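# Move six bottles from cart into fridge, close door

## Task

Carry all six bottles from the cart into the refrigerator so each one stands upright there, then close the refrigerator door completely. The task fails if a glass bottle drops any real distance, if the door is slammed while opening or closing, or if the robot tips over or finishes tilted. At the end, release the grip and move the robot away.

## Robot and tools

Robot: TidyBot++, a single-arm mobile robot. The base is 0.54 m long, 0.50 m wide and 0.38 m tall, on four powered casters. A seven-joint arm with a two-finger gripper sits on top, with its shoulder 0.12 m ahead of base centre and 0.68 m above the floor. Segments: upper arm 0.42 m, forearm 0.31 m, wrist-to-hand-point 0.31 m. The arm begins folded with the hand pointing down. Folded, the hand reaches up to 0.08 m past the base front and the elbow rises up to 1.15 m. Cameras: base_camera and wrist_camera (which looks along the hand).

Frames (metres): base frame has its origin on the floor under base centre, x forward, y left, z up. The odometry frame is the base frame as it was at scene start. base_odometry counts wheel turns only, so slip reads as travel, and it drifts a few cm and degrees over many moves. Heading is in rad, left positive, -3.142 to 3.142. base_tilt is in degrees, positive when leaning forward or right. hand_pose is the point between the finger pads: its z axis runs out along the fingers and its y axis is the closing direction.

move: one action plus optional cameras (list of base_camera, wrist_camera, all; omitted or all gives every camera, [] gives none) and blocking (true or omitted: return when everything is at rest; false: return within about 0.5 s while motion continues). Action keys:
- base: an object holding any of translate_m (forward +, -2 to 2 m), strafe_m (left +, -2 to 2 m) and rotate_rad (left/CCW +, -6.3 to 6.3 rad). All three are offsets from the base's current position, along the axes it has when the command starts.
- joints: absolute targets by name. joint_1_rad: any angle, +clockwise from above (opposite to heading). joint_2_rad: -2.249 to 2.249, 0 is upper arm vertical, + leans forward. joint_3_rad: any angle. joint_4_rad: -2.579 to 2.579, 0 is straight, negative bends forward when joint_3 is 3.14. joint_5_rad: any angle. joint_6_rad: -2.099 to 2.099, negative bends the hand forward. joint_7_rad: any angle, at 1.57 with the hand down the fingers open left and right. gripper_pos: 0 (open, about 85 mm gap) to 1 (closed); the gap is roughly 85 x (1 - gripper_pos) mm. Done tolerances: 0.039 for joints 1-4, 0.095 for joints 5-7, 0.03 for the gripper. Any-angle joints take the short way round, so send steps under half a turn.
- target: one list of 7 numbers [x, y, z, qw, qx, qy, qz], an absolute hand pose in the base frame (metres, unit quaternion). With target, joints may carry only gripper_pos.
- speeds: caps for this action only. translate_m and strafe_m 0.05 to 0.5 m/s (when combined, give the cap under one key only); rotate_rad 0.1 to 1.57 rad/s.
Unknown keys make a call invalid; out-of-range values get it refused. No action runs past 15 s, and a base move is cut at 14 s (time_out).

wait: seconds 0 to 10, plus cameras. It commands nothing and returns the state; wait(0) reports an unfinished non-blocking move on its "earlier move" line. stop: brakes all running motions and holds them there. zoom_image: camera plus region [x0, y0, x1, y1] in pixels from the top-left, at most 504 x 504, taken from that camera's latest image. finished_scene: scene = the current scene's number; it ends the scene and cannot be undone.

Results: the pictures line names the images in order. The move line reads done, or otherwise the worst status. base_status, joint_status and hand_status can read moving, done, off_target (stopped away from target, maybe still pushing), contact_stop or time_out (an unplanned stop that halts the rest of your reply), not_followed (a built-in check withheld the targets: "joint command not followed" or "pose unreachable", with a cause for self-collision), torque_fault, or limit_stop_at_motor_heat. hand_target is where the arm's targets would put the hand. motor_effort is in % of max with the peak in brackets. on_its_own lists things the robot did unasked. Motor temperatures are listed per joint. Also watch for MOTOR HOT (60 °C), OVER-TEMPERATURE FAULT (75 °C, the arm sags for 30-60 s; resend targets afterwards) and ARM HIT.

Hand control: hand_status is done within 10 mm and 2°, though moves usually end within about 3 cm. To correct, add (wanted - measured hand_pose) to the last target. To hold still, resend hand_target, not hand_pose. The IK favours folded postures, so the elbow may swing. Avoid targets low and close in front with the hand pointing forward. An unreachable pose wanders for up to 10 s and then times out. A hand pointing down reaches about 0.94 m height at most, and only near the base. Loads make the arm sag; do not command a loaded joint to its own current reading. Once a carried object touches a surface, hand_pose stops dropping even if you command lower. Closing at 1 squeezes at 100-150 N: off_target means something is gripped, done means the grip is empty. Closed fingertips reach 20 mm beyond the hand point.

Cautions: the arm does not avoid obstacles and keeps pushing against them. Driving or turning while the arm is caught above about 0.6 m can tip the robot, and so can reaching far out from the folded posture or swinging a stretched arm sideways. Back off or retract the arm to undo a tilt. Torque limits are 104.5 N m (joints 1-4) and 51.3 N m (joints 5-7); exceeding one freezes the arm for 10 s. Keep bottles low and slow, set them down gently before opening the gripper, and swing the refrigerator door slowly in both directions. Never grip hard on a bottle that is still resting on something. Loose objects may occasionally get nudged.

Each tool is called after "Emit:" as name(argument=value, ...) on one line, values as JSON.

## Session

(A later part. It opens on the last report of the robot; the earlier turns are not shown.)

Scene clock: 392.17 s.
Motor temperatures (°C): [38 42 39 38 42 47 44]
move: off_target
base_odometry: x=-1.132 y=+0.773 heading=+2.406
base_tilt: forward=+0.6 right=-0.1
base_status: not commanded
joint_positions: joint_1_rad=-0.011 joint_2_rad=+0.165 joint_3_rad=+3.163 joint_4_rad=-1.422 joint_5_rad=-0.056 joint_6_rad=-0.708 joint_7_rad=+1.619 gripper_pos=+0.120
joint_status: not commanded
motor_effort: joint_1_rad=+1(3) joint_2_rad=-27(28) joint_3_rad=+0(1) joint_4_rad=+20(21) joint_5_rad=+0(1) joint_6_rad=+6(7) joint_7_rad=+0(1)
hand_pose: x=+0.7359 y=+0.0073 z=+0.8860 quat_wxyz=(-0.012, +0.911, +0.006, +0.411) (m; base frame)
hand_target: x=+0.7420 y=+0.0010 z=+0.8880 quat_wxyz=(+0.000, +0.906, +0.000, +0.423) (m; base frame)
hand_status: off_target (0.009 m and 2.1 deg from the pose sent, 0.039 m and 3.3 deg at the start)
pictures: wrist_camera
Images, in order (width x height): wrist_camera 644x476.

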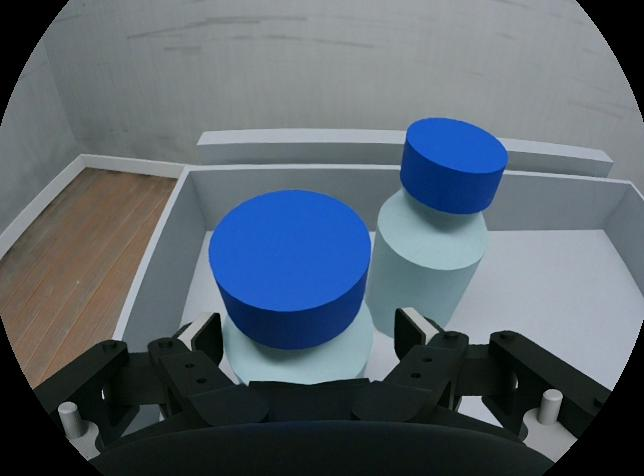

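Emit:
move(target=[0.742,0.003,0.882,0,0.906,0,0.423], joints={"gripper_pos":0.12}, cameras=["wrist_camera"])

Emit:
move(joints={"gripper_pos":0.45}, cameras=["wrist_camera"])

Scene clock: 407.03 s.
Motor temperatures (°C): [38 42 39 38 42 47 44]
move: done
base_odometry: x=-1.132 y=+0.773 heading=+2.406
base_tilt: forward=+0.6 right=-0.1
base_status: not commanded
joint_positions: joint_1_rad=-0.014 joint_2_rad=+0.165 joint_3_rad=+3.163 joint_4_rad=-1.438 joint_5_rad=-0.056 joint_6_rad=-0.684 joint_7_rad=+1.615 gripper_pos=+0.120
joint_status: all done
motor_effort: joint_1_rad=+2(2) joint_2_rad=-26(28) joint_3_rad=+0(0) joint_4_rad=+20(21) joint_5_rad=+0(1) joint_6_rad=+6(6) joint_7_rad=+1(1)
hand_pose: x=+0.7374 y=+0.0083 z=+0.8822 quat_wxyz=(-0.013, +0.910, +0.005, +0.414) (m; base frame)
hand_target: x=+0.7420 y=+0.0030 z=+0.8820 quat_wxyz=(+0.000, +0.906, +0.000, +0.423) (m; base frame)
hand_status: done (0.007 m and 1.9 deg from the pose sent, 0.009 m and 2.1 deg at the start)
pictures: wrist_camera
Images, in order (width x height): wrist_camera 644x476.

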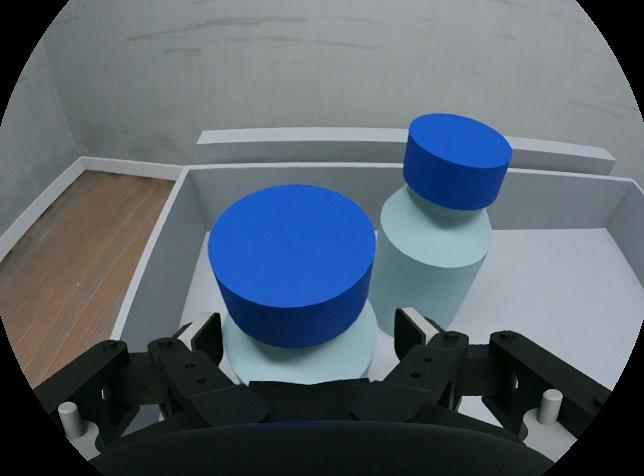

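Scene clock: 407.77 s.
Motor temperatures (°C): [38 42 39 38 42 47 44]
move: off_target
base_odometry: x=-1.132 y=+0.773 heading=+2.406
base_tilt: forward=+0.6 right=-0.1
base_status: not commanded
joint_positions: joint_1_rad=-0.015 joint_2_rad=+0.165 joint_3_rad=+3.163 joint_4_rad=-1.438 joint_5_rad=-0.056 joint_6_rad=-0.680 joint_7_rad=+1.615 gripper_pos=+0.295
joint_status: gripper_pos off_target (ended at +0.295, target +0.450)
motor_effort: joint_1_rad=+0(2) joint_2_rad=-24(27) joint_3_rad=+0(1) joint_4_rad=+19(21) joint_5_rad=+0(1) joint_6_rad=+6(7) joint_7_rad=+1(1)
hand_pose: x=+0.7382 y=+0.0093 z=+0.8837 quat_wxyz=(-0.013, +0.909, +0.006, +0.417) (m; base frame)
hand_target: x=+0.7420 y=+0.0030 z=+0.8820 quat_wxyz=(+0.000, +0.906, +0.000, +0.423) (m; base frame)
hand_status: not commanded
pictures: wrist_camera
Images, in order (width x height): wrist_camera 644x476.

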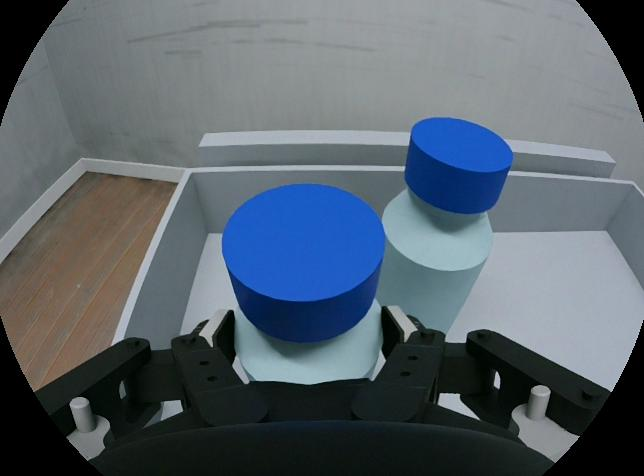

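Grasped.

Emit:
move(target=[0.71,0.003,1.03,0,0.906,0,0.423], cameras=["wrist_camera"])

Emit:
move(target=[0.55,0,1.10,0,0.906,0,0.423], cameras=[])

Emit:
move(base={"translate_m":-0.46}, target=[0.6,0,1.12,0,0.8788,0,0.4772], cameras=[])

Emit:
move(base={"rotate_rad":1.338}, speeds={"rotate_rad":0.9})

Scene clock: 412.00 s.
Motor temperatures (°C): [38 42 39 38 42 47 44]
move: off_target
base_odometry: x=-1.132 y=+0.773 heading=+2.406
base_tilt: forward=+0.6 right=+0.0
base_status: not commanded
joint_positions: joint_1_rad=-0.015 joint_2_rad=+0.198 joint_3_rad=+3.163 joint_4_rad=-1.007 joint_5_rad=-0.056 joint_6_rad=-1.106 joint_7_rad=+1.615 gripper_pos=+0.295
joint_status: not commanded
motor_effort: joint_1_rad=+1(1) joint_2_rad=-31(35) joint_3_rad=-1(1) joint_4_rad=+23(26) joint_5_rad=+0(1) joint_6_rad=+8(9) joint_7_rad=+1(1)
hand_pose: x=+0.7252 y=+0.0148 z=+0.9974 quat_wxyz=(-0.016, +0.914, +0.017, +0.404) (m; base frame)
hand_target: x=+0.7100 y=+0.0030 z=+1.0300 quat_wxyz=(+0.000, +0.906, +0.000, +0.423) (m; base frame)
hand_status: off_target (0.038 m and 3.6 deg from the pose sent, 0.149 m and 1.8 deg at the start)
pictures: wrist_camera
Images, in order (width x height): wrist_camera 644x476.

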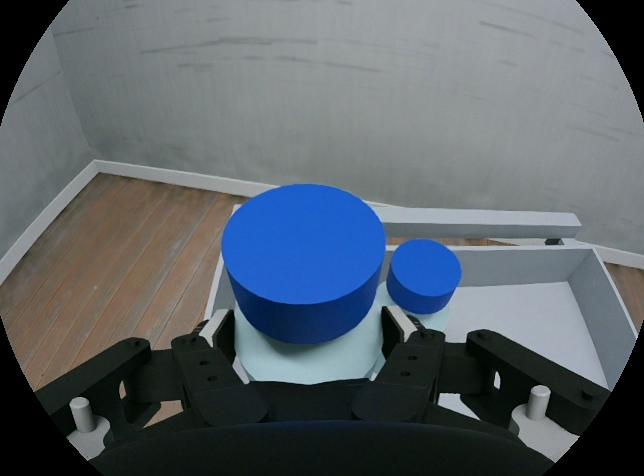

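Scene clock: 413.57 s.
Motor temperatures (°C): [38 42 39 38 42 47 44]
move: off_target
base_odometry: x=-1.132 y=+0.773 heading=+2.406
base_tilt: forward=+0.6 right=-0.1
base_status: not commanded
joint_positions: joint_1_rad=-0.015 joint_2_rad=-0.102 joint_3_rad=+3.163 joint_4_rad=-1.008 joint_5_rad=-0.056 joint_6_rad=-1.362 joint_7_rad=+1.615 gripper_pos=+0.295
joint_status: not commanded
motor_effort: joint_1_rad=+0(1) joint_2_rad=-17(34) joint_3_rad=+0(1) joint_4_rad=+21(24) joint_5_rad=+0(2) joint_6_rad=+9(9) joint_7_rad=+1(1)
hand_pose: x=+0.5625 y=+0.0148 z=+1.0946 quat_wxyz=(-0.018, +0.906, +0.023, +0.423) (m; base frame)
hand_target: x=+0.5500 y=+0.0000 z=+1.1000 quat_wxyz=(+0.000, +0.906, +0.000, +0.423) (m; base frame)
hand_status: off_target (0.020 m and 3.3 deg from the pose sent, 0.204 m and 3.6 deg at the start)
pictures: none
No camera images: "cameras" was empty.

Scene clock: 415.73 s.
Motor temperatures (°C): [38 42 39 38 42 47 44]
move: off_target
base_odometry: x=-0.790 y=+0.465 heading=+2.407
base_tilt: forward=+0.6 right=-0.1
base_status: done
joint_positions: joint_1_rad=-0.016 joint_2_rad=-0.059 joint_3_rad=+3.163 joint_4_rad=-1.017 joint_5_rad=-0.055 joint_6_rad=-1.239 joint_7_rad=+1.615 gripper_pos=+0.295
joint_status: not commanded
motor_effort: joint_1_rad=+0(2) joint_2_rad=-19(25) joint_3_rad=+0(2) joint_4_rad=+21(23) joint_5_rad=+0(2) joint_6_rad=+9(10) joint_7_rad=+1(1)
hand_pose: x=+0.6036 y=+0.0142 z=+1.1005 quat_wxyz=(-0.016, +0.890, +0.021, +0.455) (m; base frame)
hand_target: x=+0.6000 y=+0.0000 z=+1.1200 quat_wxyz=(+0.000, +0.879, +0.000, +0.477) (m; base frame)
hand_status: off_target (0.024 m and 4.1 deg from the pose sent, 0.048 m and 7.7 deg at the start)
pictures: none
No camera images: "cameras" was empty.

Scene clock: 418.07 s.
Motor temperatures (°C): [38 42 39 38 42 47 44]
move: done
base_odometry: x=-0.790 y=+0.465 heading=-2.539
base_tilt: forward=+0.6 right=+0.0
base_status: done
joint_positions: joint_1_rad=-0.019 joint_2_rad=-0.059 joint_3_rad=+3.164 joint_4_rad=-1.017 joint_5_rad=-0.053 joint_6_rad=-1.239 joint_7_rad=+1.615 gripper_pos=+0.295
joint_status: not commanded
motor_effort: joint_1_rad=+1(3) joint_2_rad=-19(21) joint_3_rad=+0(4) joint_4_rad=+21(22) joint_5_rad=+0(2) joint_6_rad=+9(10) joint_7_rad=+1(1)
hand_pose: x=+0.6036 y=+0.0151 z=+1.1005 quat_wxyz=(-0.016, +0.890, +0.022, +0.455) (m; base frame)
hand_target: x=+0.6000 y=+0.0000 z=+1.1200 quat_wxyz=(+0.000, +0.879, +0.000, +0.477) (m; base frame)
hand_status: not commanded
pictures: base_camera, wrist_camera
Images, in order (width x height): base_camera 644x364, wrist_camera 644x476.

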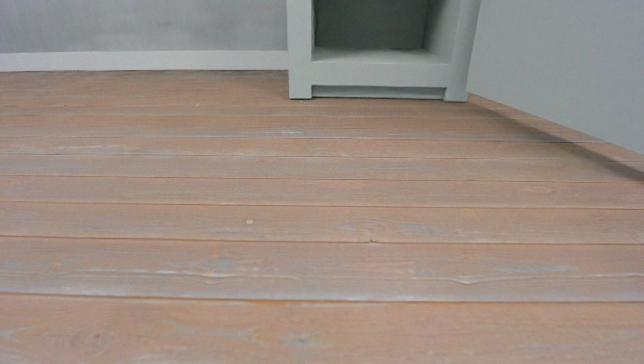

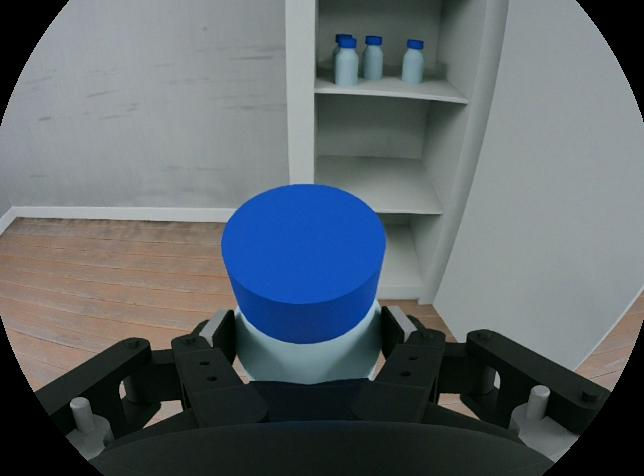

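Emit:
move(base={"translate_m":0.52,"strafe_m":-0.16}, target=[0.72,-0.005,1.13,0,0.8788,0,0.4772], cameras=["wrist_camera"])

Scene clock: 422.87 s.
Motor temperatures (°C): [38 42 39 38 42 47 44]
move: off_target
base_odometry: x=-1.310 y=+0.302 heading=-2.538
base_tilt: forward=+0.6 right=-0.1
base_status: done
joint_positions: joint_1_rad=-0.015 joint_2_rad=+0.306 joint_3_rad=+3.165 joint_4_rad=-0.613 joint_5_rad=-0.053 joint_6_rad=-1.287 joint_7_rad=+1.615 gripper_pos=+0.295
joint_status: not commanded
motor_effort: joint_1_rad=+1(3) joint_2_rad=-33(39) joint_3_rad=+0(1) joint_4_rad=+22(23) joint_5_rad=-2(2) joint_6_rad=+9(11) joint_7_rad=+1(1)
hand_pose: x=+0.7461 y=+0.0149 z=+1.0895 quat_wxyz=(-0.011, +0.892, +0.022, +0.451) (m; base frame)
hand_target: x=+0.7200 y=-0.0050 z=+1.1300 quat_wxyz=(+0.000, +0.879, +0.000, +0.477) (m; base frame)
hand_status: off_target (0.052 m and 4.4 deg from the pose sent, 0.122 m and 4.2 deg at the start)
pictures: wrist_camera
Images, in order (width x height): wrist_camera 644x476.

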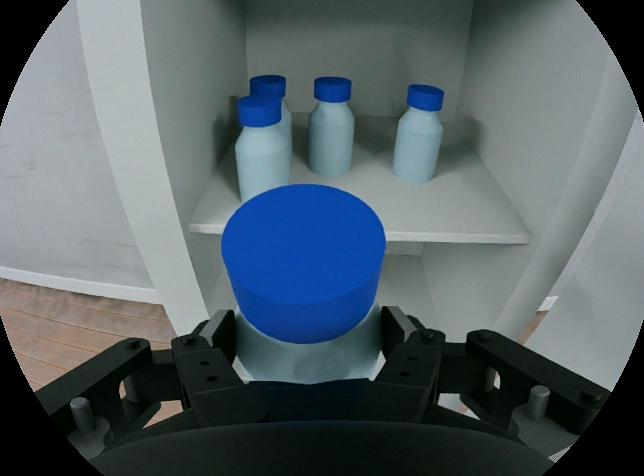

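Emit:
move(base={"translate_m":0.337,"strafe_m":-0.022}, speeds={"translate_m":0.2}, cameras=["wrist_camera"])

Emit:
move(target=[0.71,-0.01,1.085,0,0.8788,0,0.4772], cameras=["wrist_camera"])

Scene clock: 429.23 s.
Motor temperatures (°C): [38 42 39 38 42 47 44]
move: done
base_odometry: x=-1.600 y=+0.129 heading=-2.538
base_tilt: forward=+0.7 right=+0.0
base_status: done
joint_positions: joint_1_rad=-0.014 joint_2_rad=+0.299 joint_3_rad=+3.166 joint_4_rad=-0.610 joint_5_rad=-0.053 joint_6_rad=-1.295 joint_7_rad=+1.615 gripper_pos=+0.295
joint_status: not commanded
motor_effort: joint_1_rad=+1(4) joint_2_rad=-32(36) joint_3_rad=+0(2) joint_4_rad=+21(22) joint_5_rad=+0(1) joint_6_rad=+9(10) joint_7_rad=+1(1)
hand_pose: x=+0.7419 y=+0.0144 z=+1.0935 quat_wxyz=(-0.011, +0.891, +0.022, +0.452) (m; base frame)
hand_target: x=+0.7200 y=-0.0050 z=+1.1300 quat_wxyz=(+0.000, +0.879, +0.000, +0.477) (m; base frame)
hand_status: not commanded
pictures: wrist_camera
Images, in order (width x height): wrist_camera 644x476.

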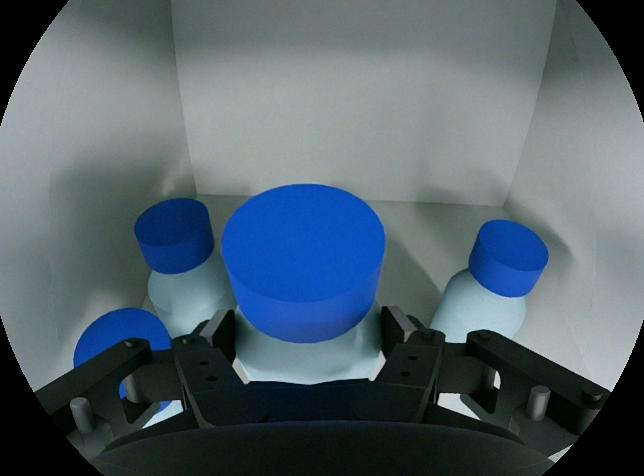

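Scene clock: 430.67 s.
Motor temperatures (°C): [38 42 39 38 42 47 44]
move: off_target
base_odometry: x=-1.600 y=+0.129 heading=-2.538
base_tilt: forward=+0.7 right=+0.0
base_status: not commanded
joint_positions: joint_1_rad=-0.013 joint_2_rad=+0.195 joint_3_rad=+3.166 joint_4_rad=-0.923 joint_5_rad=-0.053 joint_6_rad=-1.151 joint_7_rad=+1.615 gripper_pos=+0.295
joint_status: not commanded
motor_effort: joint_1_rad=+1(2) joint_2_rad=-29(33) joint_3_rad=+0(1) joint_4_rad=+23(23) joint_5_rad=-1(1) joint_6_rad=+9(10) joint_7_rad=+1(1)
hand_pose: x=+0.7218 y=+0.0118 z=+1.0326 quat_wxyz=(-0.013, +0.906, +0.017, +0.423) (m; base frame)
hand_target: x=+0.7100 y=-0.0100 z=+1.0850 quat_wxyz=(+0.000, +0.879, +0.000, +0.477) (m; base frame)
hand_status: off_target (0.058 m and 7.3 deg from the pose sent, 0.041 m and 4.3 deg at the start)
pictures: wrist_camera
Images, in order (width x height): wrist_camera 644x476.

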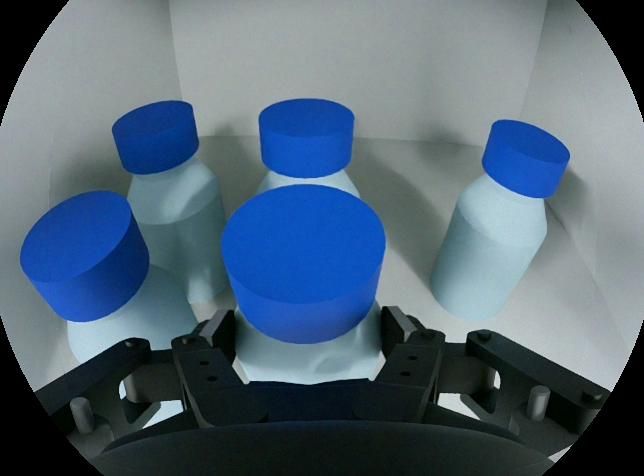

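Emit:
move(target=[0.71,-0.01,1.06,0,0.889,0,0.456], cameras=[])

Emit:
move(target=[0.71,-0.01,1.045,0,0.899,0,0.436], cameras=["wrist_camera"])

Scene clock: 433.07 s.
Motor temperatures (°C): [38 42 39 38 42 47 44]
move: off_target
base_odometry: x=-1.600 y=+0.129 heading=-2.538
base_tilt: forward=+0.7 right=+0.0
base_status: not commanded
joint_positions: joint_1_rad=-0.013 joint_2_rad=+0.183 joint_3_rad=+3.166 joint_4_rad=-0.951 joint_5_rad=-0.053 joint_6_rad=-1.131 joint_7_rad=+1.615 gripper_pos=+0.295
joint_status: not commanded
motor_effort: joint_1_rad=+1(2) joint_2_rad=-26(30) joint_3_rad=+0(1) joint_4_rad=+21(23) joint_5_rad=+0(1) joint_6_rad=+7(9) joint_7_rad=+1(1)
hand_pose: x=+0.7199 y=+0.0114 z=+1.0298 quat_wxyz=(-0.013, +0.905, +0.016, +0.425) (m; base frame)
hand_target: x=+0.7100 y=-0.0100 z=+1.0600 quat_wxyz=(+0.000, +0.890, +0.000, +0.456) (m; base frame)
hand_status: off_target (0.038 m and 4.7 deg from the pose sent, 0.037 m and 4.9 deg at the start)
pictures: none
No camera images: "cameras" was empty.

Scene clock: 433.60 s.
Motor temperatures (°C): [38 42 39 38 42 47 44]
move: off_target
base_odometry: x=-1.600 y=+0.129 heading=-2.538
base_tilt: forward=+0.7 right=-0.1
base_status: not commanded
joint_positions: joint_1_rad=-0.013 joint_2_rad=+0.183 joint_3_rad=+3.166 joint_4_rad=-0.951 joint_5_rad=-0.053 joint_6_rad=-1.132 joint_7_rad=+1.615 gripper_pos=+0.295
joint_status: not commanded
motor_effort: joint_1_rad=+2(2) joint_2_rad=-27(28) joint_3_rad=+0(0) joint_4_rad=+19(21) joint_5_rad=-1(1) joint_6_rad=+6(7) joint_7_rad=+1(1)
hand_pose: x=+0.7198 y=+0.0114 z=+1.0297 quat_wxyz=(-0.013, +0.905, +0.016, +0.425) (m; base frame)
hand_target: x=+0.7100 y=-0.0100 z=+1.0450 quat_wxyz=(+0.000, +0.900, +0.000, +0.436) (m; base frame)
hand_status: off_target (0.028 m and 2.8 deg from the pose sent, 0.028 m and 2.8 deg at the start)
pictures: wrist_camera
Images, in order (width x height): wrist_camera 644x476.

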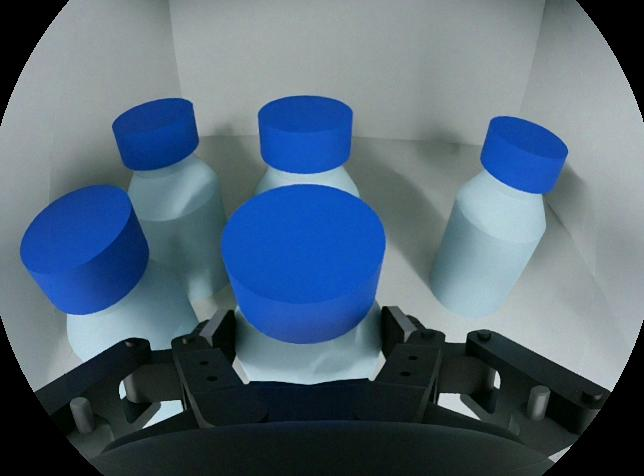

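Emit:
move(target=[0.712,-0.01,1.032,0,0.903,0,0.430], cameras=[])

Emit:
move(joints={"gripper_pos":0.2}, cameras=["wrist_camera"])

Scene clock: 436.17 s.
Motor temperatures (°C): [38 42 39 38 42 47 44]
move: off_target
base_odometry: x=-1.600 y=+0.129 heading=-2.538
base_tilt: forward=+0.7 right=+0.0
base_status: not commanded
joint_positions: joint_1_rad=-0.013 joint_2_rad=+0.178 joint_3_rad=+3.166 joint_4_rad=-0.964 joint_5_rad=-0.053 joint_6_rad=-1.117 joint_7_rad=+1.615 gripper_pos=+0.295
joint_status: not commanded
motor_effort: joint_1_rad=+3(3) joint_2_rad=-24(27) joint_3_rad=+1(1) joint_4_rad=+17(19) joint_5_rad=+2(2) joint_6_rad=+4(6) joint_7_rad=+1(1)
hand_pose: x=+0.7199 y=+0.0112 z=+1.0294 quat_wxyz=(-0.013, +0.904, +0.016, +0.428) (m; base frame)
hand_target: x=+0.7120 y=-0.0100 z=+1.0320 quat_wxyz=(+0.000, +0.903, +0.000, +0.430) (m; base frame)
hand_status: off_target (0.023 m and 2.3 deg from the pose sent, 0.023 m and 2.4 deg at the start)
pictures: none
No camera images: "cameras" was empty.

Scene clock: 436.93 s.
Motor temperatures (°C): [38 42 39 38 42 47 44]
move: done
base_odometry: x=-1.600 y=+0.129 heading=-2.538
base_tilt: forward=+0.7 right=-0.1
base_status: not commanded
joint_positions: joint_1_rad=-0.010 joint_2_rad=+0.178 joint_3_rad=+3.166 joint_4_rad=-0.973 joint_5_rad=-0.053 joint_6_rad=-1.117 joint_7_rad=+1.615 gripper_pos=+0.200
joint_status: all done
motor_effort: joint_1_rad=+1(3) joint_2_rad=-26(27) joint_3_rad=+0(1) joint_4_rad=+19(20) joint_5_rad=+0(2) joint_6_rad=+6(6) joint_7_rad=+1(1)
hand_pose: x=+0.7193 y=+0.0093 z=+1.0243 quat_wxyz=(-0.012, +0.906, +0.014, +0.423) (m; base frame)
hand_target: x=+0.7120 y=-0.0100 z=+1.0320 quat_wxyz=(+0.000, +0.903, +0.000, +0.430) (m; base frame)
hand_status: not commanded
pictures: wrist_camera
Images, in order (width x height): wrist_camera 644x476.

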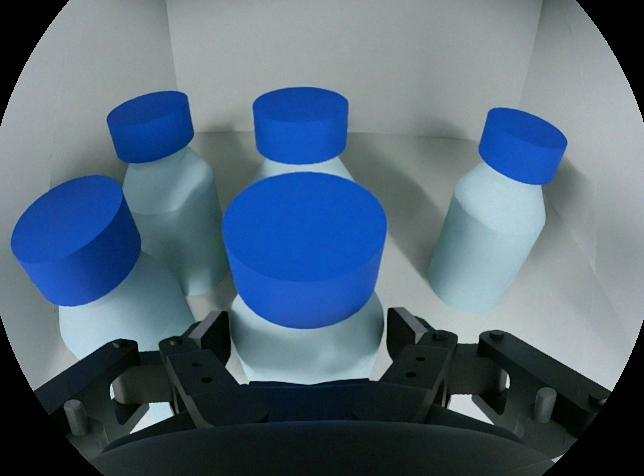

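Emit:
move(base={"translate_m":-0.2}, speeds={"translate_m":0.2}, cameras=["wrist_camera"])

Emit:
move(base={"translate_m":-0.42}, target=[0.5,0,1.05,0,0.906,0,0.423], joints={"gripper_pos":0.12}, cameras=["wrist_camera"])

Emit:
move(base={"rotate_rad":-1.338}, speeds={"rotate_rad":1.0}, cameras=["wrist_camera"])

Scene clock: 442.17 s.
Motor temperatures (°C): [38 42 39 38 42 47 44]
move: done
base_odometry: x=-1.435 y=+0.243 heading=-2.538
base_tilt: forward=+0.7 right=-0.1
base_status: done
joint_positions: joint_1_rad=-0.008 joint_2_rad=+0.169 joint_3_rad=+3.166 joint_4_rad=-0.975 joint_5_rad=-0.053 joint_6_rad=-1.117 joint_7_rad=+1.615 gripper_pos=+0.200
joint_status: not commanded
motor_effort: joint_1_rad=+1(2) joint_2_rad=-26(31) joint_3_rad=-1(1) joint_4_rad=+19(20) joint_5_rad=-1(1) joint_6_rad=+6(7) joint_7_rad=+1(1)
hand_pose: x=+0.7163 y=+0.0075 z=+1.0286 quat_wxyz=(-0.011, +0.904, +0.013, +0.426) (m; base frame)
hand_target: x=+0.7120 y=-0.0100 z=+1.0320 quat_wxyz=(+0.000, +0.903, +0.000, +0.430) (m; base frame)
hand_status: not commanded
pictures: wrist_camera
Images, in order (width x height): wrist_camera 644x476.

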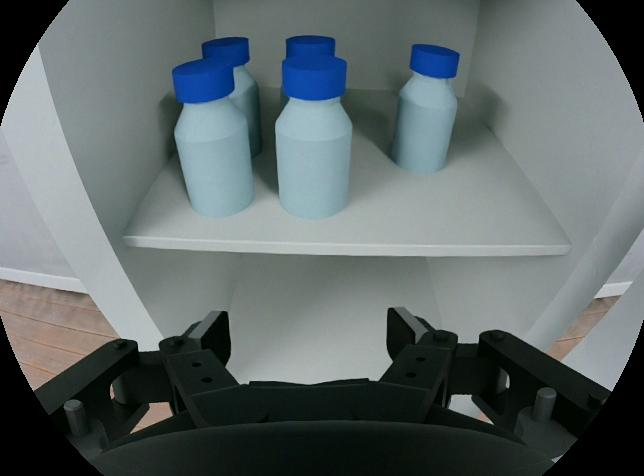

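Scene clock: 444.33 s.
Motor temperatures (°C): [38 42 39 38 42 47 44]
move: off_target
base_odometry: x=-1.090 y=+0.481 heading=-2.538
base_tilt: forward=+0.5 right=-0.1
base_status: done
joint_positions: joint_1_rad=-0.008 joint_2_rad=-0.311 joint_3_rad=+3.166 joint_4_rad=-1.301 joint_5_rad=-0.053 joint_6_rad=-1.215 joint_7_rad=+1.615 gripper_pos=+0.120
joint_status: all done
motor_effort: joint_1_rad=+0(2) joint_2_rad=-6(31) joint_3_rad=+0(2) joint_4_rad=+18(21) joint_5_rad=+0(1) joint_6_rad=+6(8) joint_7_rad=+1(1)
hand_pose: x=+0.5040 y=+0.0076 z=+1.0714 quat_wxyz=(-0.016, +0.892, +0.014, +0.452) (m; base frame)
hand_target: x=+0.5000 y=+0.0000 z=+1.0500 quat_wxyz=(+0.000, +0.906, +0.000, +0.423) (m; base frame)
hand_status: off_target (0.023 m and 4.5 deg from the pose sent, 0.217 m and 2.0 deg at the start)
pictures: wrist_camera
Images, in order (width x height): wrist_camera 644x476.

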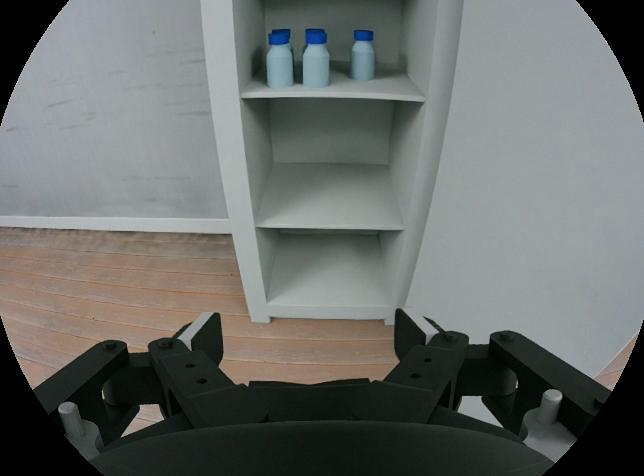

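Scene clock: 446.60 s.
Motor temperatures (°C): [38 42 39 38 42 47 44]
move: done
base_odometry: x=-1.090 y=+0.481 heading=+2.408
base_tilt: forward=+0.6 right=+0.0
base_status: done
joint_positions: joint_1_rad=-0.008 joint_2_rad=-0.311 joint_3_rad=+3.164 joint_4_rad=-1.301 joint_5_rad=-0.053 joint_6_rad=-1.215 joint_7_rad=+1.615 gripper_pos=+0.120
joint_status: not commanded
motor_effort: joint_1_rad=+1(2) joint_2_rad=-7(8) joint_3_rad=+0(2) joint_4_rad=+18(19) joint_5_rad=+0(2) joint_6_rad=+6(7) joint_7_rad=+1(1)
hand_pose: x=+0.5040 y=+0.0087 z=+1.0708 quat_wxyz=(-0.016, +0.892, +0.015, +0.452) (m; base frame)
hand_target: x=+0.5000 y=+0.0000 z=+1.0500 quat_wxyz=(+0.000, +0.906, +0.000, +0.423) (m; base frame)
hand_status: not commanded
pictures: wrist_camera
Images, in order (width x height): wrist_camera 644x476.

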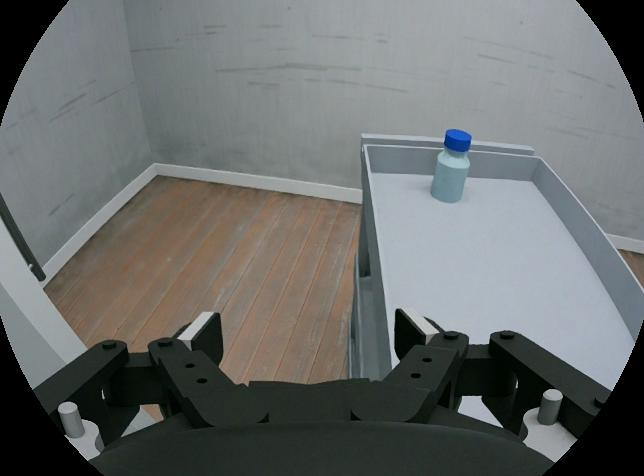

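Emit:
move(base={"strafe_m":-0.25,"translate_m":0.18}, target=[0.66,0,1.02,0,0.906,0,0.423], cameras=["wrist_camera"])

Scene clock: 450.17 s.
Motor temperatures (°C): [38 42 39 38 42 47 44]
move: off_target
base_odometry: x=-1.056 y=+0.787 heading=+2.407
base_tilt: forward=+0.6 right=+0.0
base_status: done
joint_positions: joint_1_rad=-0.010 joint_2_rad=+0.042 joint_3_rad=+3.164 joint_4_rad=-1.177 joint_5_rad=-0.052 joint_6_rad=-1.115 joint_7_rad=+1.615 gripper_pos=+0.120
joint_status: not commanded
motor_effort: joint_1_rad=+1(2) joint_2_rad=-21(26) joint_3_rad=+0(3) joint_4_rad=+19(21) joint_5_rad=+0(1) joint_6_rad=+6(7) joint_7_rad=+1(1)
hand_pose: x=+0.6572 y=+0.0093 z=+0.9953 quat_wxyz=(-0.015, +0.919, +0.013, +0.393) (m; base frame)
hand_target: x=+0.6600 y=+0.0000 z=+1.0200 quat_wxyz=(+0.000, +0.906, +0.000, +0.423) (m; base frame)
hand_status: off_target (0.027 m and 4.4 deg from the pose sent, 0.164 m and 4.5 deg at the start)
pictures: wrist_camera
Images, in order (width x height): wrist_camera 644x476.

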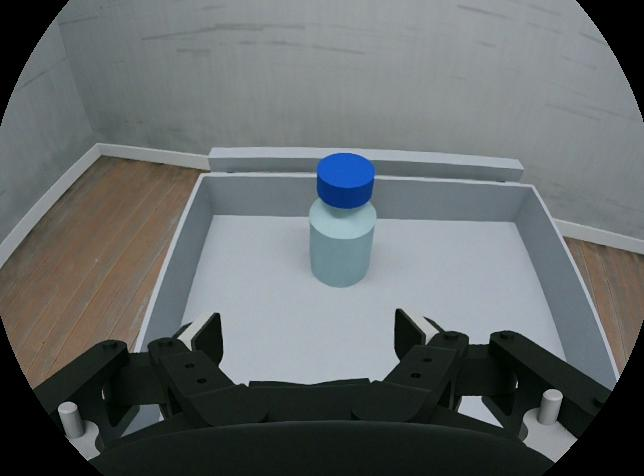

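Emit:
move(base={"strafe_m":-0.027,"translate_m":0.08}, target=[0.74,0,0.98,0,0.906,0,0.423], cameras=["wrist_camera"])

Scene clock: 454.87 s.
Motor temperatures (°C): [38 42 39 38 42 47 44]
move: off_target
base_odometry: x=-1.097 y=+0.861 heading=+2.407
base_tilt: forward=+0.7 right=-0.1
base_status: done
joint_positions: joint_1_rad=-0.011 joint_2_rad=+0.212 joint_3_rad=+3.165 joint_4_rad=-1.117 joint_5_rad=-0.052 joint_6_rad=-1.007 joint_7_rad=+1.615 gripper_pos=+0.120
joint_status: not commanded
motor_effort: joint_1_rad=+1(2) joint_2_rad=-27(34) joint_3_rad=+0(2) joint_4_rad=+20(23) joint_5_rad=-1(1) joint_6_rad=+6(7) joint_7_rad=+1(1)
hand_pose: x=+0.7376 y=+0.0089 z=+0.9535 quat_wxyz=(-0.013, +0.919, +0.011, +0.393) (m; base frame)
hand_target: x=+0.7400 y=+0.0000 z=+0.9800 quat_wxyz=(+0.000, +0.906, +0.000, +0.423) (m; base frame)
hand_status: off_target (0.028 m and 4.2 deg from the pose sent, 0.085 m and 4.4 deg at the start)
pictures: wrist_camera
Images, in order (width x height): wrist_camera 644x476.

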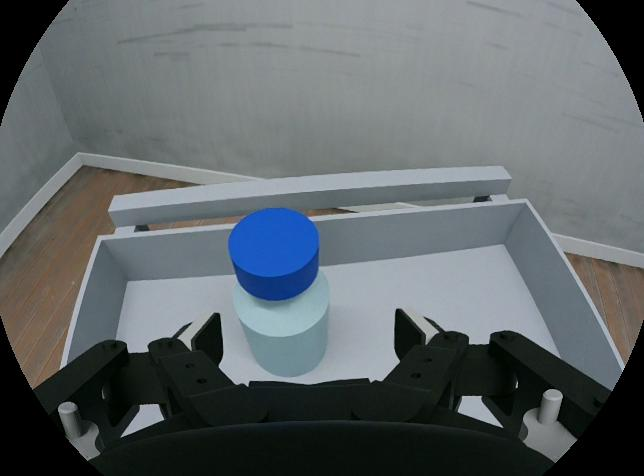

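Emit:
move(base={"strafe_m":0.018}, cameras=["base_camera","wrist_camera"])

Scene clock: 459.10 s.
Motor temperatures (°C): [38 42 39 38 42 47 44]
move: done
base_odometry: x=-1.109 y=+0.848 heading=+2.406
base_tilt: forward=+0.6 right=+0.0
base_status: done
joint_positions: joint_1_rad=-0.020 joint_2_rad=+0.211 joint_3_rad=+3.166 joint_4_rad=-1.117 joint_5_rad=-0.052 joint_6_rad=-1.006 joint_7_rad=+1.615 gripper_pos=+0.120
joint_status: not commanded
motor_effort: joint_1_rad=+0(4) joint_2_rad=-28(30) joint_3_rad=-1(3) joint_4_rad=+20(21) joint_5_rad=+0(1) joint_6_rad=+6(7) joint_7_rad=+1(1)
hand_pose: x=+0.7375 y=+0.0138 z=+0.9538 quat_wxyz=(-0.014, +0.919, +0.015, +0.393) (m; base frame)
hand_target: x=+0.7400 y=+0.0000 z=+0.9800 quat_wxyz=(+0.000, +0.906, +0.000, +0.423) (m; base frame)
hand_status: not commanded
pictures: base_camera, wrist_camera
Images, in order (width x height): base_camera 644x364, wrist_camera 644x476.

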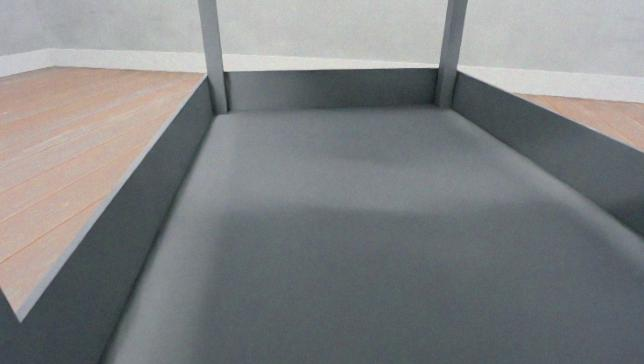

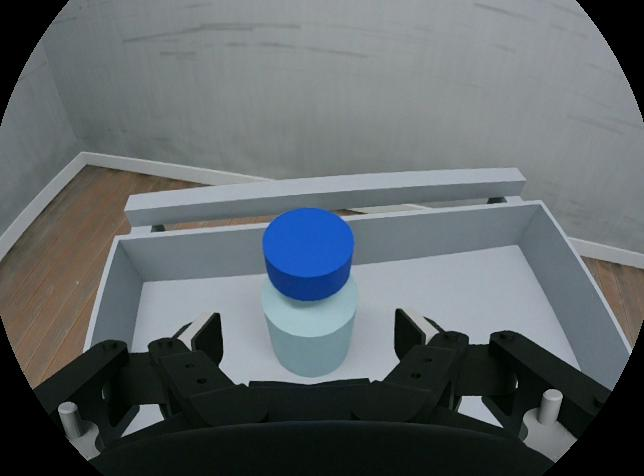

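Emit:
move(target=[0.785,-0.003,0.915,0,0.906,0,0.423], cameras=["wrist_camera"])

Scene clock: 463.50 s.
Motor temperatures (°C): [38 42 39 38 42 47 44]
move: off_target
base_odometry: x=-1.109 y=+0.848 heading=+2.406
base_tilt: forward=+0.6 right=+0.0
base_status: not commanded
joint_positions: joint_1_rad=-0.020 joint_2_rad=+0.286 joint_3_rad=+3.166 joint_4_rad=-1.200 joint_5_rad=-0.052 joint_6_rad=-0.823 joint_7_rad=+1.615 gripper_pos=+0.120
joint_status: not commanded
motor_effort: joint_1_rad=+1(2) joint_2_rad=-31(34) joint_3_rad=-1(1) joint_4_rad=+20(22) joint_5_rad=+0(1) joint_6_rad=+6(7) joint_7_rad=+0(1)
hand_pose: x=+0.7814 y=+0.0123 z=+0.9030 quat_wxyz=(-0.012, +0.914, +0.011, +0.405) (m; base frame)
hand_target: x=+0.7850 y=-0.0030 z=+0.9150 quat_wxyz=(+0.000, +0.906, +0.000, +0.423) (m; base frame)
hand_status: off_target (0.020 m and 3.0 deg from the pose sent, 0.064 m and 4.4 deg at the start)
pictures: wrist_camera
Images, in order (width x height): wrist_camera 644x476.

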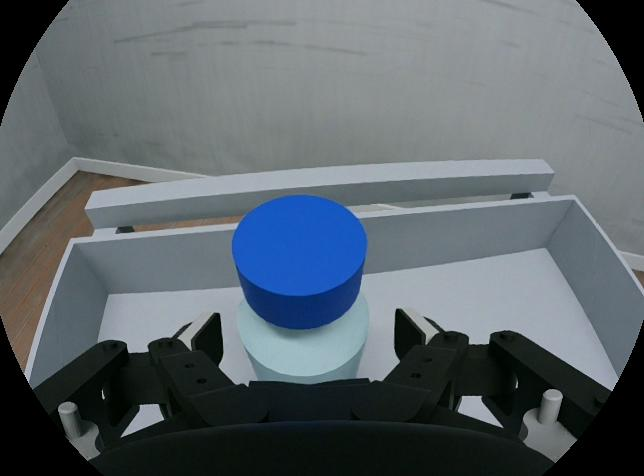

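Emit:
move(target=[0.803,0.0,0.885,0,0.906,0,0.423], cameras=["wrist_camera"])

Scene clock: 465.50 s.
Motor temperatures (°C): [38 42 39 38 42 47 44]
move: off_target
base_odometry: x=-1.109 y=+0.848 heading=+2.406
base_tilt: forward=+0.6 right=-0.1
base_status: not commanded
joint_positions: joint_1_rad=-0.020 joint_2_rad=+0.320 joint_3_rad=+3.166 joint_4_rad=-1.233 joint_5_rad=-0.052 joint_6_rad=-0.740 joint_7_rad=+1.615 gripper_pos=+0.120
joint_status: not commanded
motor_effort: joint_1_rad=+1(2) joint_2_rad=-32(34) joint_3_rad=+0(1) joint_4_rad=+21(22) joint_5_rad=+0(2) joint_6_rad=+6(7) joint_7_rad=+0(1)
hand_pose: x=+0.7995 y=+0.0114 z=+0.8814 quat_wxyz=(-0.011, +0.911, +0.010, +0.412) (m; base frame)
hand_target: x=+0.8030 y=+0.0000 z=+0.8850 quat_wxyz=(+0.000, +0.906, +0.000, +0.423) (m; base frame)
hand_status: off_target (0.012 m and 2.1 deg from the pose sent, 0.031 m and 3.0 deg at the start)
pictures: wrist_camera
Images, in order (width x height): wrist_camera 644x476.

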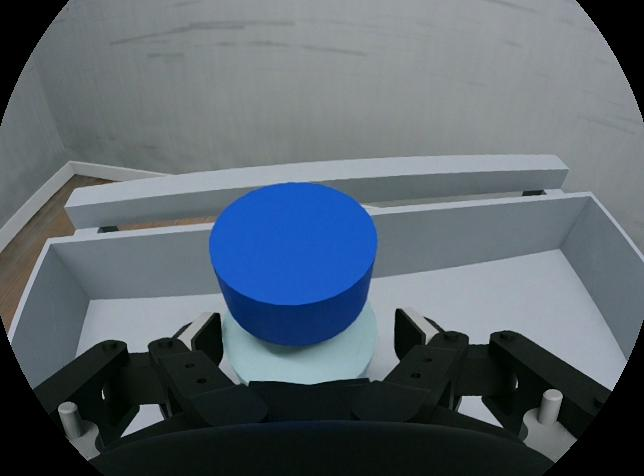

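Emit:
move(base={"strafe_m":0.006}, cameras=[])

Emit:
move(joints={"gripper_pos":0.45}, cameras=["wrist_camera"])

Emit:
move(target=[0.77,0.003,1.0,0,0.906,0,0.423], cameras=["wrist_camera"])

Emit:
move(target=[0.6,0,1.10,0,0.906,0,0.423], cameras=[])

Emit:
move(base={"translate_m":-0.48}, target=[0.6,0,1.12,0,0.8788,0,0.4772], cameras=["wrist_camera"])

Emit:
move(base={"rotate_rad":1.338}, speeds={"rotate_rad":0.9})

Scene clock: 469.13 s.
Motor temperatures (°C): [38 42 39 38 42 47 44]
move: done
base_odometry: x=-1.113 y=+0.844 heading=+2.406
base_tilt: forward=+0.6 right=+0.0
base_status: done
joint_positions: joint_1_rad=-0.018 joint_2_rad=+0.320 joint_3_rad=+3.166 joint_4_rad=-1.233 joint_5_rad=-0.052 joint_6_rad=-0.740 joint_7_rad=+1.615 gripper_pos=+0.120
joint_status: not commanded
motor_effort: joint_1_rad=+1(5) joint_2_rad=-33(35) joint_3_rad=+0(3) joint_4_rad=+21(21) joint_5_rad=+0(1) joint_6_rad=+5(7) joint_7_rad=+0(1)
hand_pose: x=+0.7996 y=+0.0104 z=+0.8810 quat_wxyz=(-0.010, +0.911, +0.009, +0.412) (m; base frame)
hand_target: x=+0.8030 y=+0.0000 z=+0.8850 quat_wxyz=(+0.000, +0.906, +0.000, +0.423) (m; base frame)
hand_status: not commanded
pictures: none
No camera images: "cameras" was empty.

Scene clock: 469.87 s.
Motor temperatures (°C): [38 42 39 38 42 47 44]
move: off_target
base_odometry: x=-1.113 y=+0.844 heading=+2.406
base_tilt: forward=+0.7 right=-0.1
base_status: not commanded
joint_positions: joint_1_rad=-0.018 joint_2_rad=+0.319 joint_3_rad=+3.166 joint_4_rad=-1.234 joint_5_rad=-0.052 joint_6_rad=-0.738 joint_7_rad=+1.615 gripper_pos=+0.290
joint_status: gripper_pos off_target (ended at +0.290, target +0.450)
motor_effort: joint_1_rad=+1(2) joint_2_rad=-30(33) joint_3_rad=+1(1) joint_4_rad=+20(22) joint_5_rad=+1(2) joint_6_rad=+6(7) joint_7_rad=+1(1)
hand_pose: x=+0.7996 y=+0.0103 z=+0.8822 quat_wxyz=(-0.010, +0.911, +0.009, +0.413) (m; base frame)
hand_target: x=+0.8030 y=+0.0000 z=+0.8850 quat_wxyz=(+0.000, +0.906, +0.000, +0.423) (m; base frame)
hand_status: not commanded
pictures: wrist_camera
Images, in order (width x height): wrist_camera 644x476.

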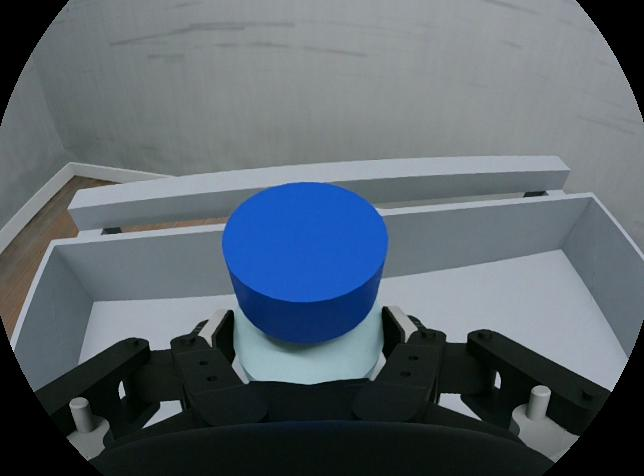

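Scene clock: 471.57 s.
Motor temperatures (°C): [38 42 39 38 42 47 44]
move: off_target
base_odometry: x=-1.113 y=+0.844 heading=+2.406
base_tilt: forward=+0.6 right=+0.0
base_status: not commanded
joint_positions: joint_1_rad=-0.018 joint_2_rad=+0.343 joint_3_rad=+3.166 joint_4_rad=-0.944 joint_5_rad=-0.052 joint_6_rad=-1.049 joint_7_rad=+1.615 gripper_pos=+0.290
joint_status: not commanded
motor_effort: joint_1_rad=+0(2) joint_2_rad=-38(42) joint_3_rad=+0(1) joint_4_rad=+24(27) joint_5_rad=+0(1) joint_6_rad=+9(10) joint_7_rad=+1(1)
hand_pose: x=+0.7872 y=+0.0144 z=+0.9507 quat_wxyz=(-0.013, +0.920, +0.016, +0.392) (m; base frame)
hand_target: x=+0.7700 y=+0.0030 z=+1.0000 quat_wxyz=(+0.000, +0.906, +0.000, +0.423) (m; base frame)
hand_status: off_target (0.053 m and 4.5 deg from the pose sent, 0.122 m and 2.0 deg at the start)
pictures: wrist_camera
Images, in order (width x height): wrist_camera 644x476.

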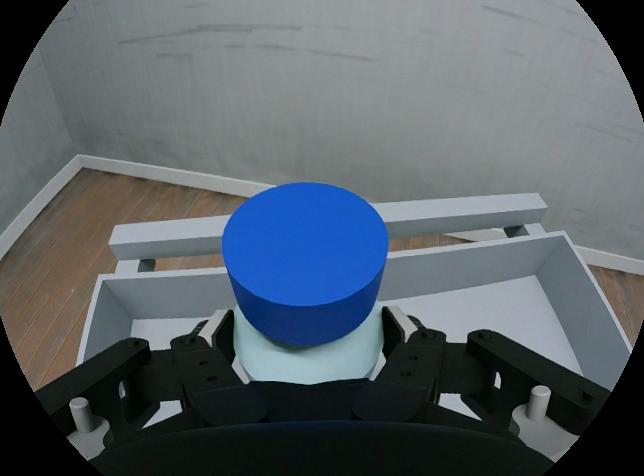

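Scene clock: 473.20 s.
Motor temperatures (°C): [38 42 39 38 42 47 44]
move: off_target
base_odometry: x=-1.113 y=+0.844 heading=+2.406
base_tilt: forward=+0.7 right=-0.1
base_status: not commanded
joint_positions: joint_1_rad=-0.018 joint_2_rad=+0.021 joint_3_rad=+3.166 joint_4_rad=-0.924 joint_5_rad=-0.052 joint_6_rad=-1.354 joint_7_rad=+1.615 gripper_pos=+0.290
joint_status: not commanded
motor_effort: joint_1_rad=+1(2) joint_2_rad=-22(42) joint_3_rad=+0(1) joint_4_rad=+22(26) joint_5_rad=-1(2) joint_6_rad=+9(10) joint_7_rad=+1(1)
hand_pose: x=+0.6153 y=+0.0143 z=+1.0796 quat_wxyz=(-0.015, +0.912, +0.023, +0.409) (m; base frame)
hand_target: x=+0.6000 y=+0.0000 z=+1.0999 quat_wxyz=(+0.000, +0.906, +0.000, +0.423) (m; base frame)
hand_status: off_target (0.029 m and 3.6 deg from the pose sent, 0.240 m and 4.5 deg at the start)
pictures: none
No camera images: "cameras" was empty.

Scene clock: 475.37 s.
Motor temperatures (°C): [38 42 39 38 42 47 44]
move: off_target
base_odometry: x=-0.757 y=+0.522 heading=+2.405
base_tilt: forward=+0.6 right=+0.0
base_status: done
joint_positions: joint_1_rad=-0.018 joint_2_rad=-0.050 joint_3_rad=+3.166 joint_4_rad=-1.022 joint_5_rad=-0.052 joint_6_rad=-1.268 joint_7_rad=+1.615 gripper_pos=+0.290
joint_status: not commanded
motor_effort: joint_1_rad=+1(2) joint_2_rad=-20(28) joint_3_rad=+0(1) joint_4_rad=+22(24) joint_5_rad=-1(2) joint_6_rad=+10(11) joint_7_rad=+0(1)
hand_pose: x=+0.6019 y=+0.0132 z=+1.0864 quat_wxyz=(-0.015, +0.900, +0.020, +0.436) (m; base frame)
hand_target: x=+0.6000 y=+0.0000 z=+1.1200 quat_wxyz=(+0.000, +0.879, +0.000, +0.477) (m; base frame)
hand_status: off_target (0.036 m and 6.0 deg from the pose sent, 0.045 m and 9.2 deg at the start)
pictures: wrist_camera
Images, in order (width x height): wrist_camera 644x476.

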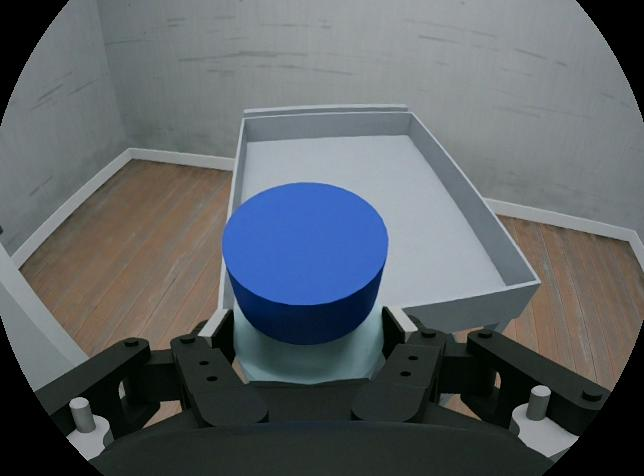

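Scene clock: 477.77 s.
Motor temperatures (°C): [38 42 39 38 42 47 44]
move: done
base_odometry: x=-0.758 y=+0.522 heading=-2.540
base_tilt: forward=+0.6 right=-0.1
base_status: done
joint_positions: joint_1_rad=-0.021 joint_2_rad=-0.050 joint_3_rad=+3.166 joint_4_rad=-1.022 joint_5_rad=-0.050 joint_6_rad=-1.268 joint_7_rad=+1.615 gripper_pos=+0.290
joint_status: not commanded
motor_effort: joint_1_rad=+0(3) joint_2_rad=-20(22) joint_3_rad=+0(4) joint_4_rad=+22(23) joint_5_rad=+0(3) joint_6_rad=+10(11) joint_7_rad=+0(1)
hand_pose: x=+0.6019 y=+0.0141 z=+1.0864 quat_wxyz=(-0.015, +0.900, +0.022, +0.436) (m; base frame)
hand_target: x=+0.6000 y=+0.0000 z=+1.1200 quat_wxyz=(+0.000, +0.879, +0.000, +0.477) (m; base frame)
hand_status: not commanded
pictures: base_camera, wrist_camera
Images, in order (width x height): base_camera 644x364, wrist_camera 644x476.

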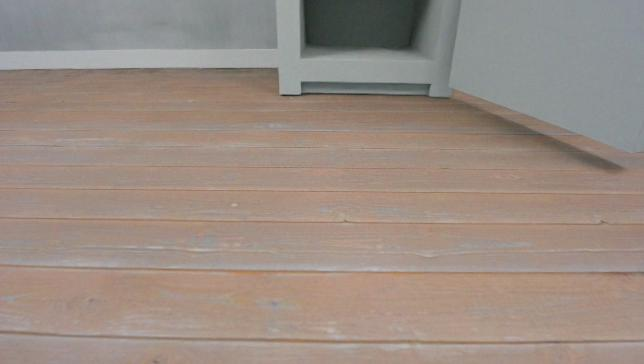

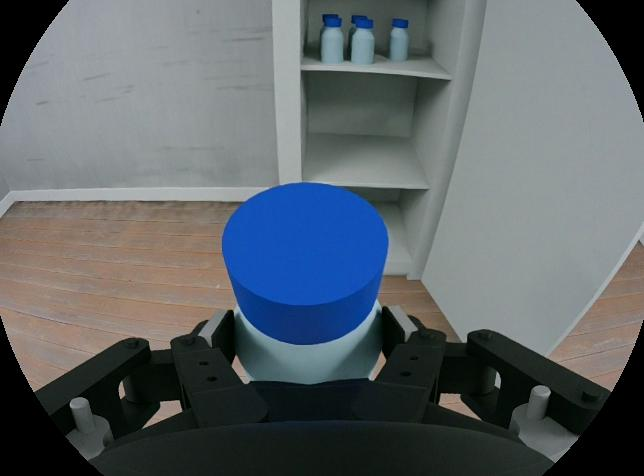

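Emit:
move(base={"translate_m":0.58,"strafe_m":-0.14}, target=[0.72,-0.085,1.13,0.024,0.878,-0.044,0.477], cameras=["wrist_camera"])

Scene clock: 484.00 s.
Motor temperatures (°C): [38 42 39 38 42 47 44]
move: off_target
base_odometry: x=-1.315 y=+0.309 heading=-2.539
base_tilt: forward=+0.7 right=-0.1
base_status: done
joint_positions: joint_1_rad=+0.132 joint_2_rad=+0.335 joint_3_rad=+3.186 joint_4_rad=-0.590 joint_5_rad=-0.050 joint_6_rad=-1.305 joint_7_rad=+1.615 gripper_pos=+0.290
joint_status: not commanded
motor_effort: joint_1_rad=+0(3) joint_2_rad=-34(42) joint_3_rad=+0(1) joint_4_rad=+22(24) joint_5_rad=+0(1) joint_6_rad=+10(12) joint_7_rad=+1(1)
hand_pose: x=+0.7491 y=-0.0879 z=+1.0777 quat_wxyz=(+0.030, +0.896, -0.050, +0.440) (m; base frame)
hand_target: x=+0.7200 y=-0.0850 z=+1.1300 quat_wxyz=(+0.024, +0.878, -0.044, +0.477) (m; base frame)
hand_status: off_target (0.060 m and 4.9 deg from the pose sent, 0.160 m and 10.2 deg at the start)
pictures: wrist_camera
Images, in order (width x height): wrist_camera 644x476.

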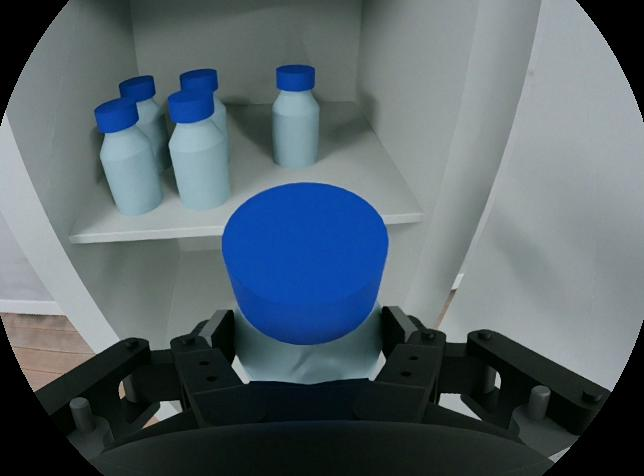

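Emit:
move(base={"translate_m":0.33}, speeds={"translate_m":0.2}, cameras=["wrist_camera"])

Emit:
move(target=[0.71,-0.083,1.085,0.024,0.878,-0.044,0.477], cameras=["wrist_camera"])

Scene clock: 491.90 s.
Motor temperatures (°C): [38 42 39 38 42 47 44]
move: done
base_odometry: x=-1.587 y=+0.122 heading=-2.540
base_tilt: forward=+0.7 right=-0.1
base_status: done
joint_positions: joint_1_rad=+0.133 joint_2_rad=+0.328 joint_3_rad=+3.186 joint_4_rad=-0.587 joint_5_rad=-0.050 joint_6_rad=-1.311 joint_7_rad=+1.615 gripper_pos=+0.290
joint_status: not commanded
motor_effort: joint_1_rad=+1(2) joint_2_rad=-35(39) joint_3_rad=-1(2) joint_4_rad=+22(23) joint_5_rad=+0(1) joint_6_rad=+10(11) joint_7_rad=+1(1)
hand_pose: x=+0.7447 y=-0.0882 z=+1.0823 quat_wxyz=(+0.030, +0.895, -0.051, +0.441) (m; base frame)
hand_target: x=+0.7200 y=-0.0850 z=+1.1300 quat_wxyz=(+0.024, +0.878, -0.044, +0.477) (m; base frame)
hand_status: not commanded
pictures: wrist_camera
Images, in order (width x height): wrist_camera 644x476.

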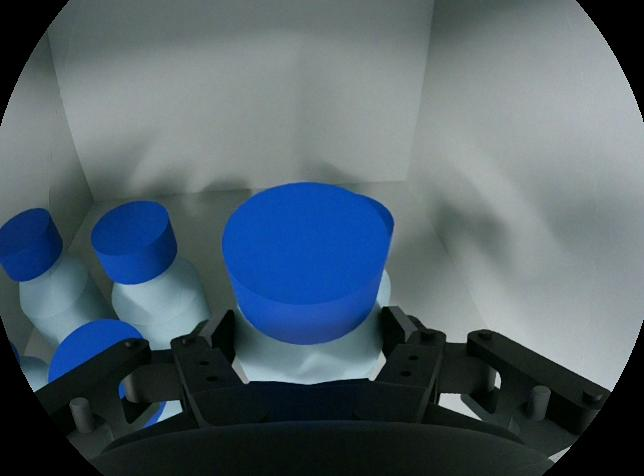

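Scene clock: 493.37 s.
Motor temperatures (°C): [38 42 39 38 42 47 44]
move: off_target
base_odometry: x=-1.587 y=+0.122 heading=-2.540
base_tilt: forward=+0.7 right=-0.1
base_status: not commanded
joint_positions: joint_1_rad=+0.127 joint_2_rad=+0.212 joint_3_rad=+3.206 joint_4_rad=-0.908 joint_5_rad=-0.050 joint_6_rad=-1.158 joint_7_rad=+1.615 gripper_pos=+0.290
joint_status: not commanded
motor_effort: joint_1_rad=+1(2) joint_2_rad=-31(35) joint_3_rad=+0(1) joint_4_rad=+23(24) joint_5_rad=+0(1) joint_6_rad=+9(10) joint_7_rad=+1(1)
hand_pose: x=+0.7205 y=-0.0951 z=+1.0283 quat_wxyz=(+0.030, +0.906, -0.063, +0.418) (m; base frame)
hand_target: x=+0.7100 y=-0.0830 z=+1.0850 quat_wxyz=(+0.024, +0.878, -0.044, +0.477) (m; base frame)
hand_status: off_target (0.059 m and 7.8 deg from the pose sent, 0.035 m and 4.7 deg at the start)
pictures: wrist_camera
Images, in order (width x height): wrist_camera 644x476.

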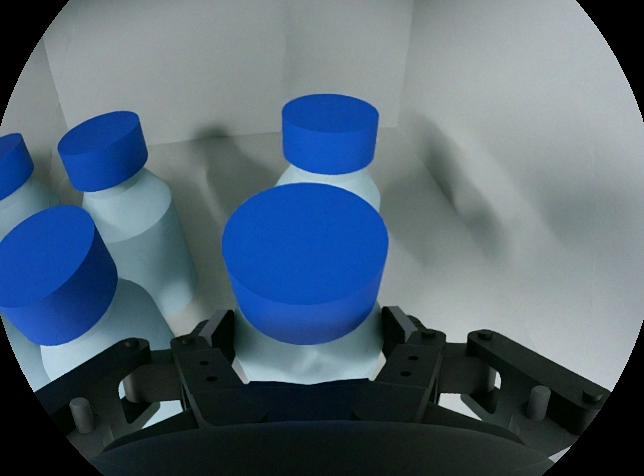

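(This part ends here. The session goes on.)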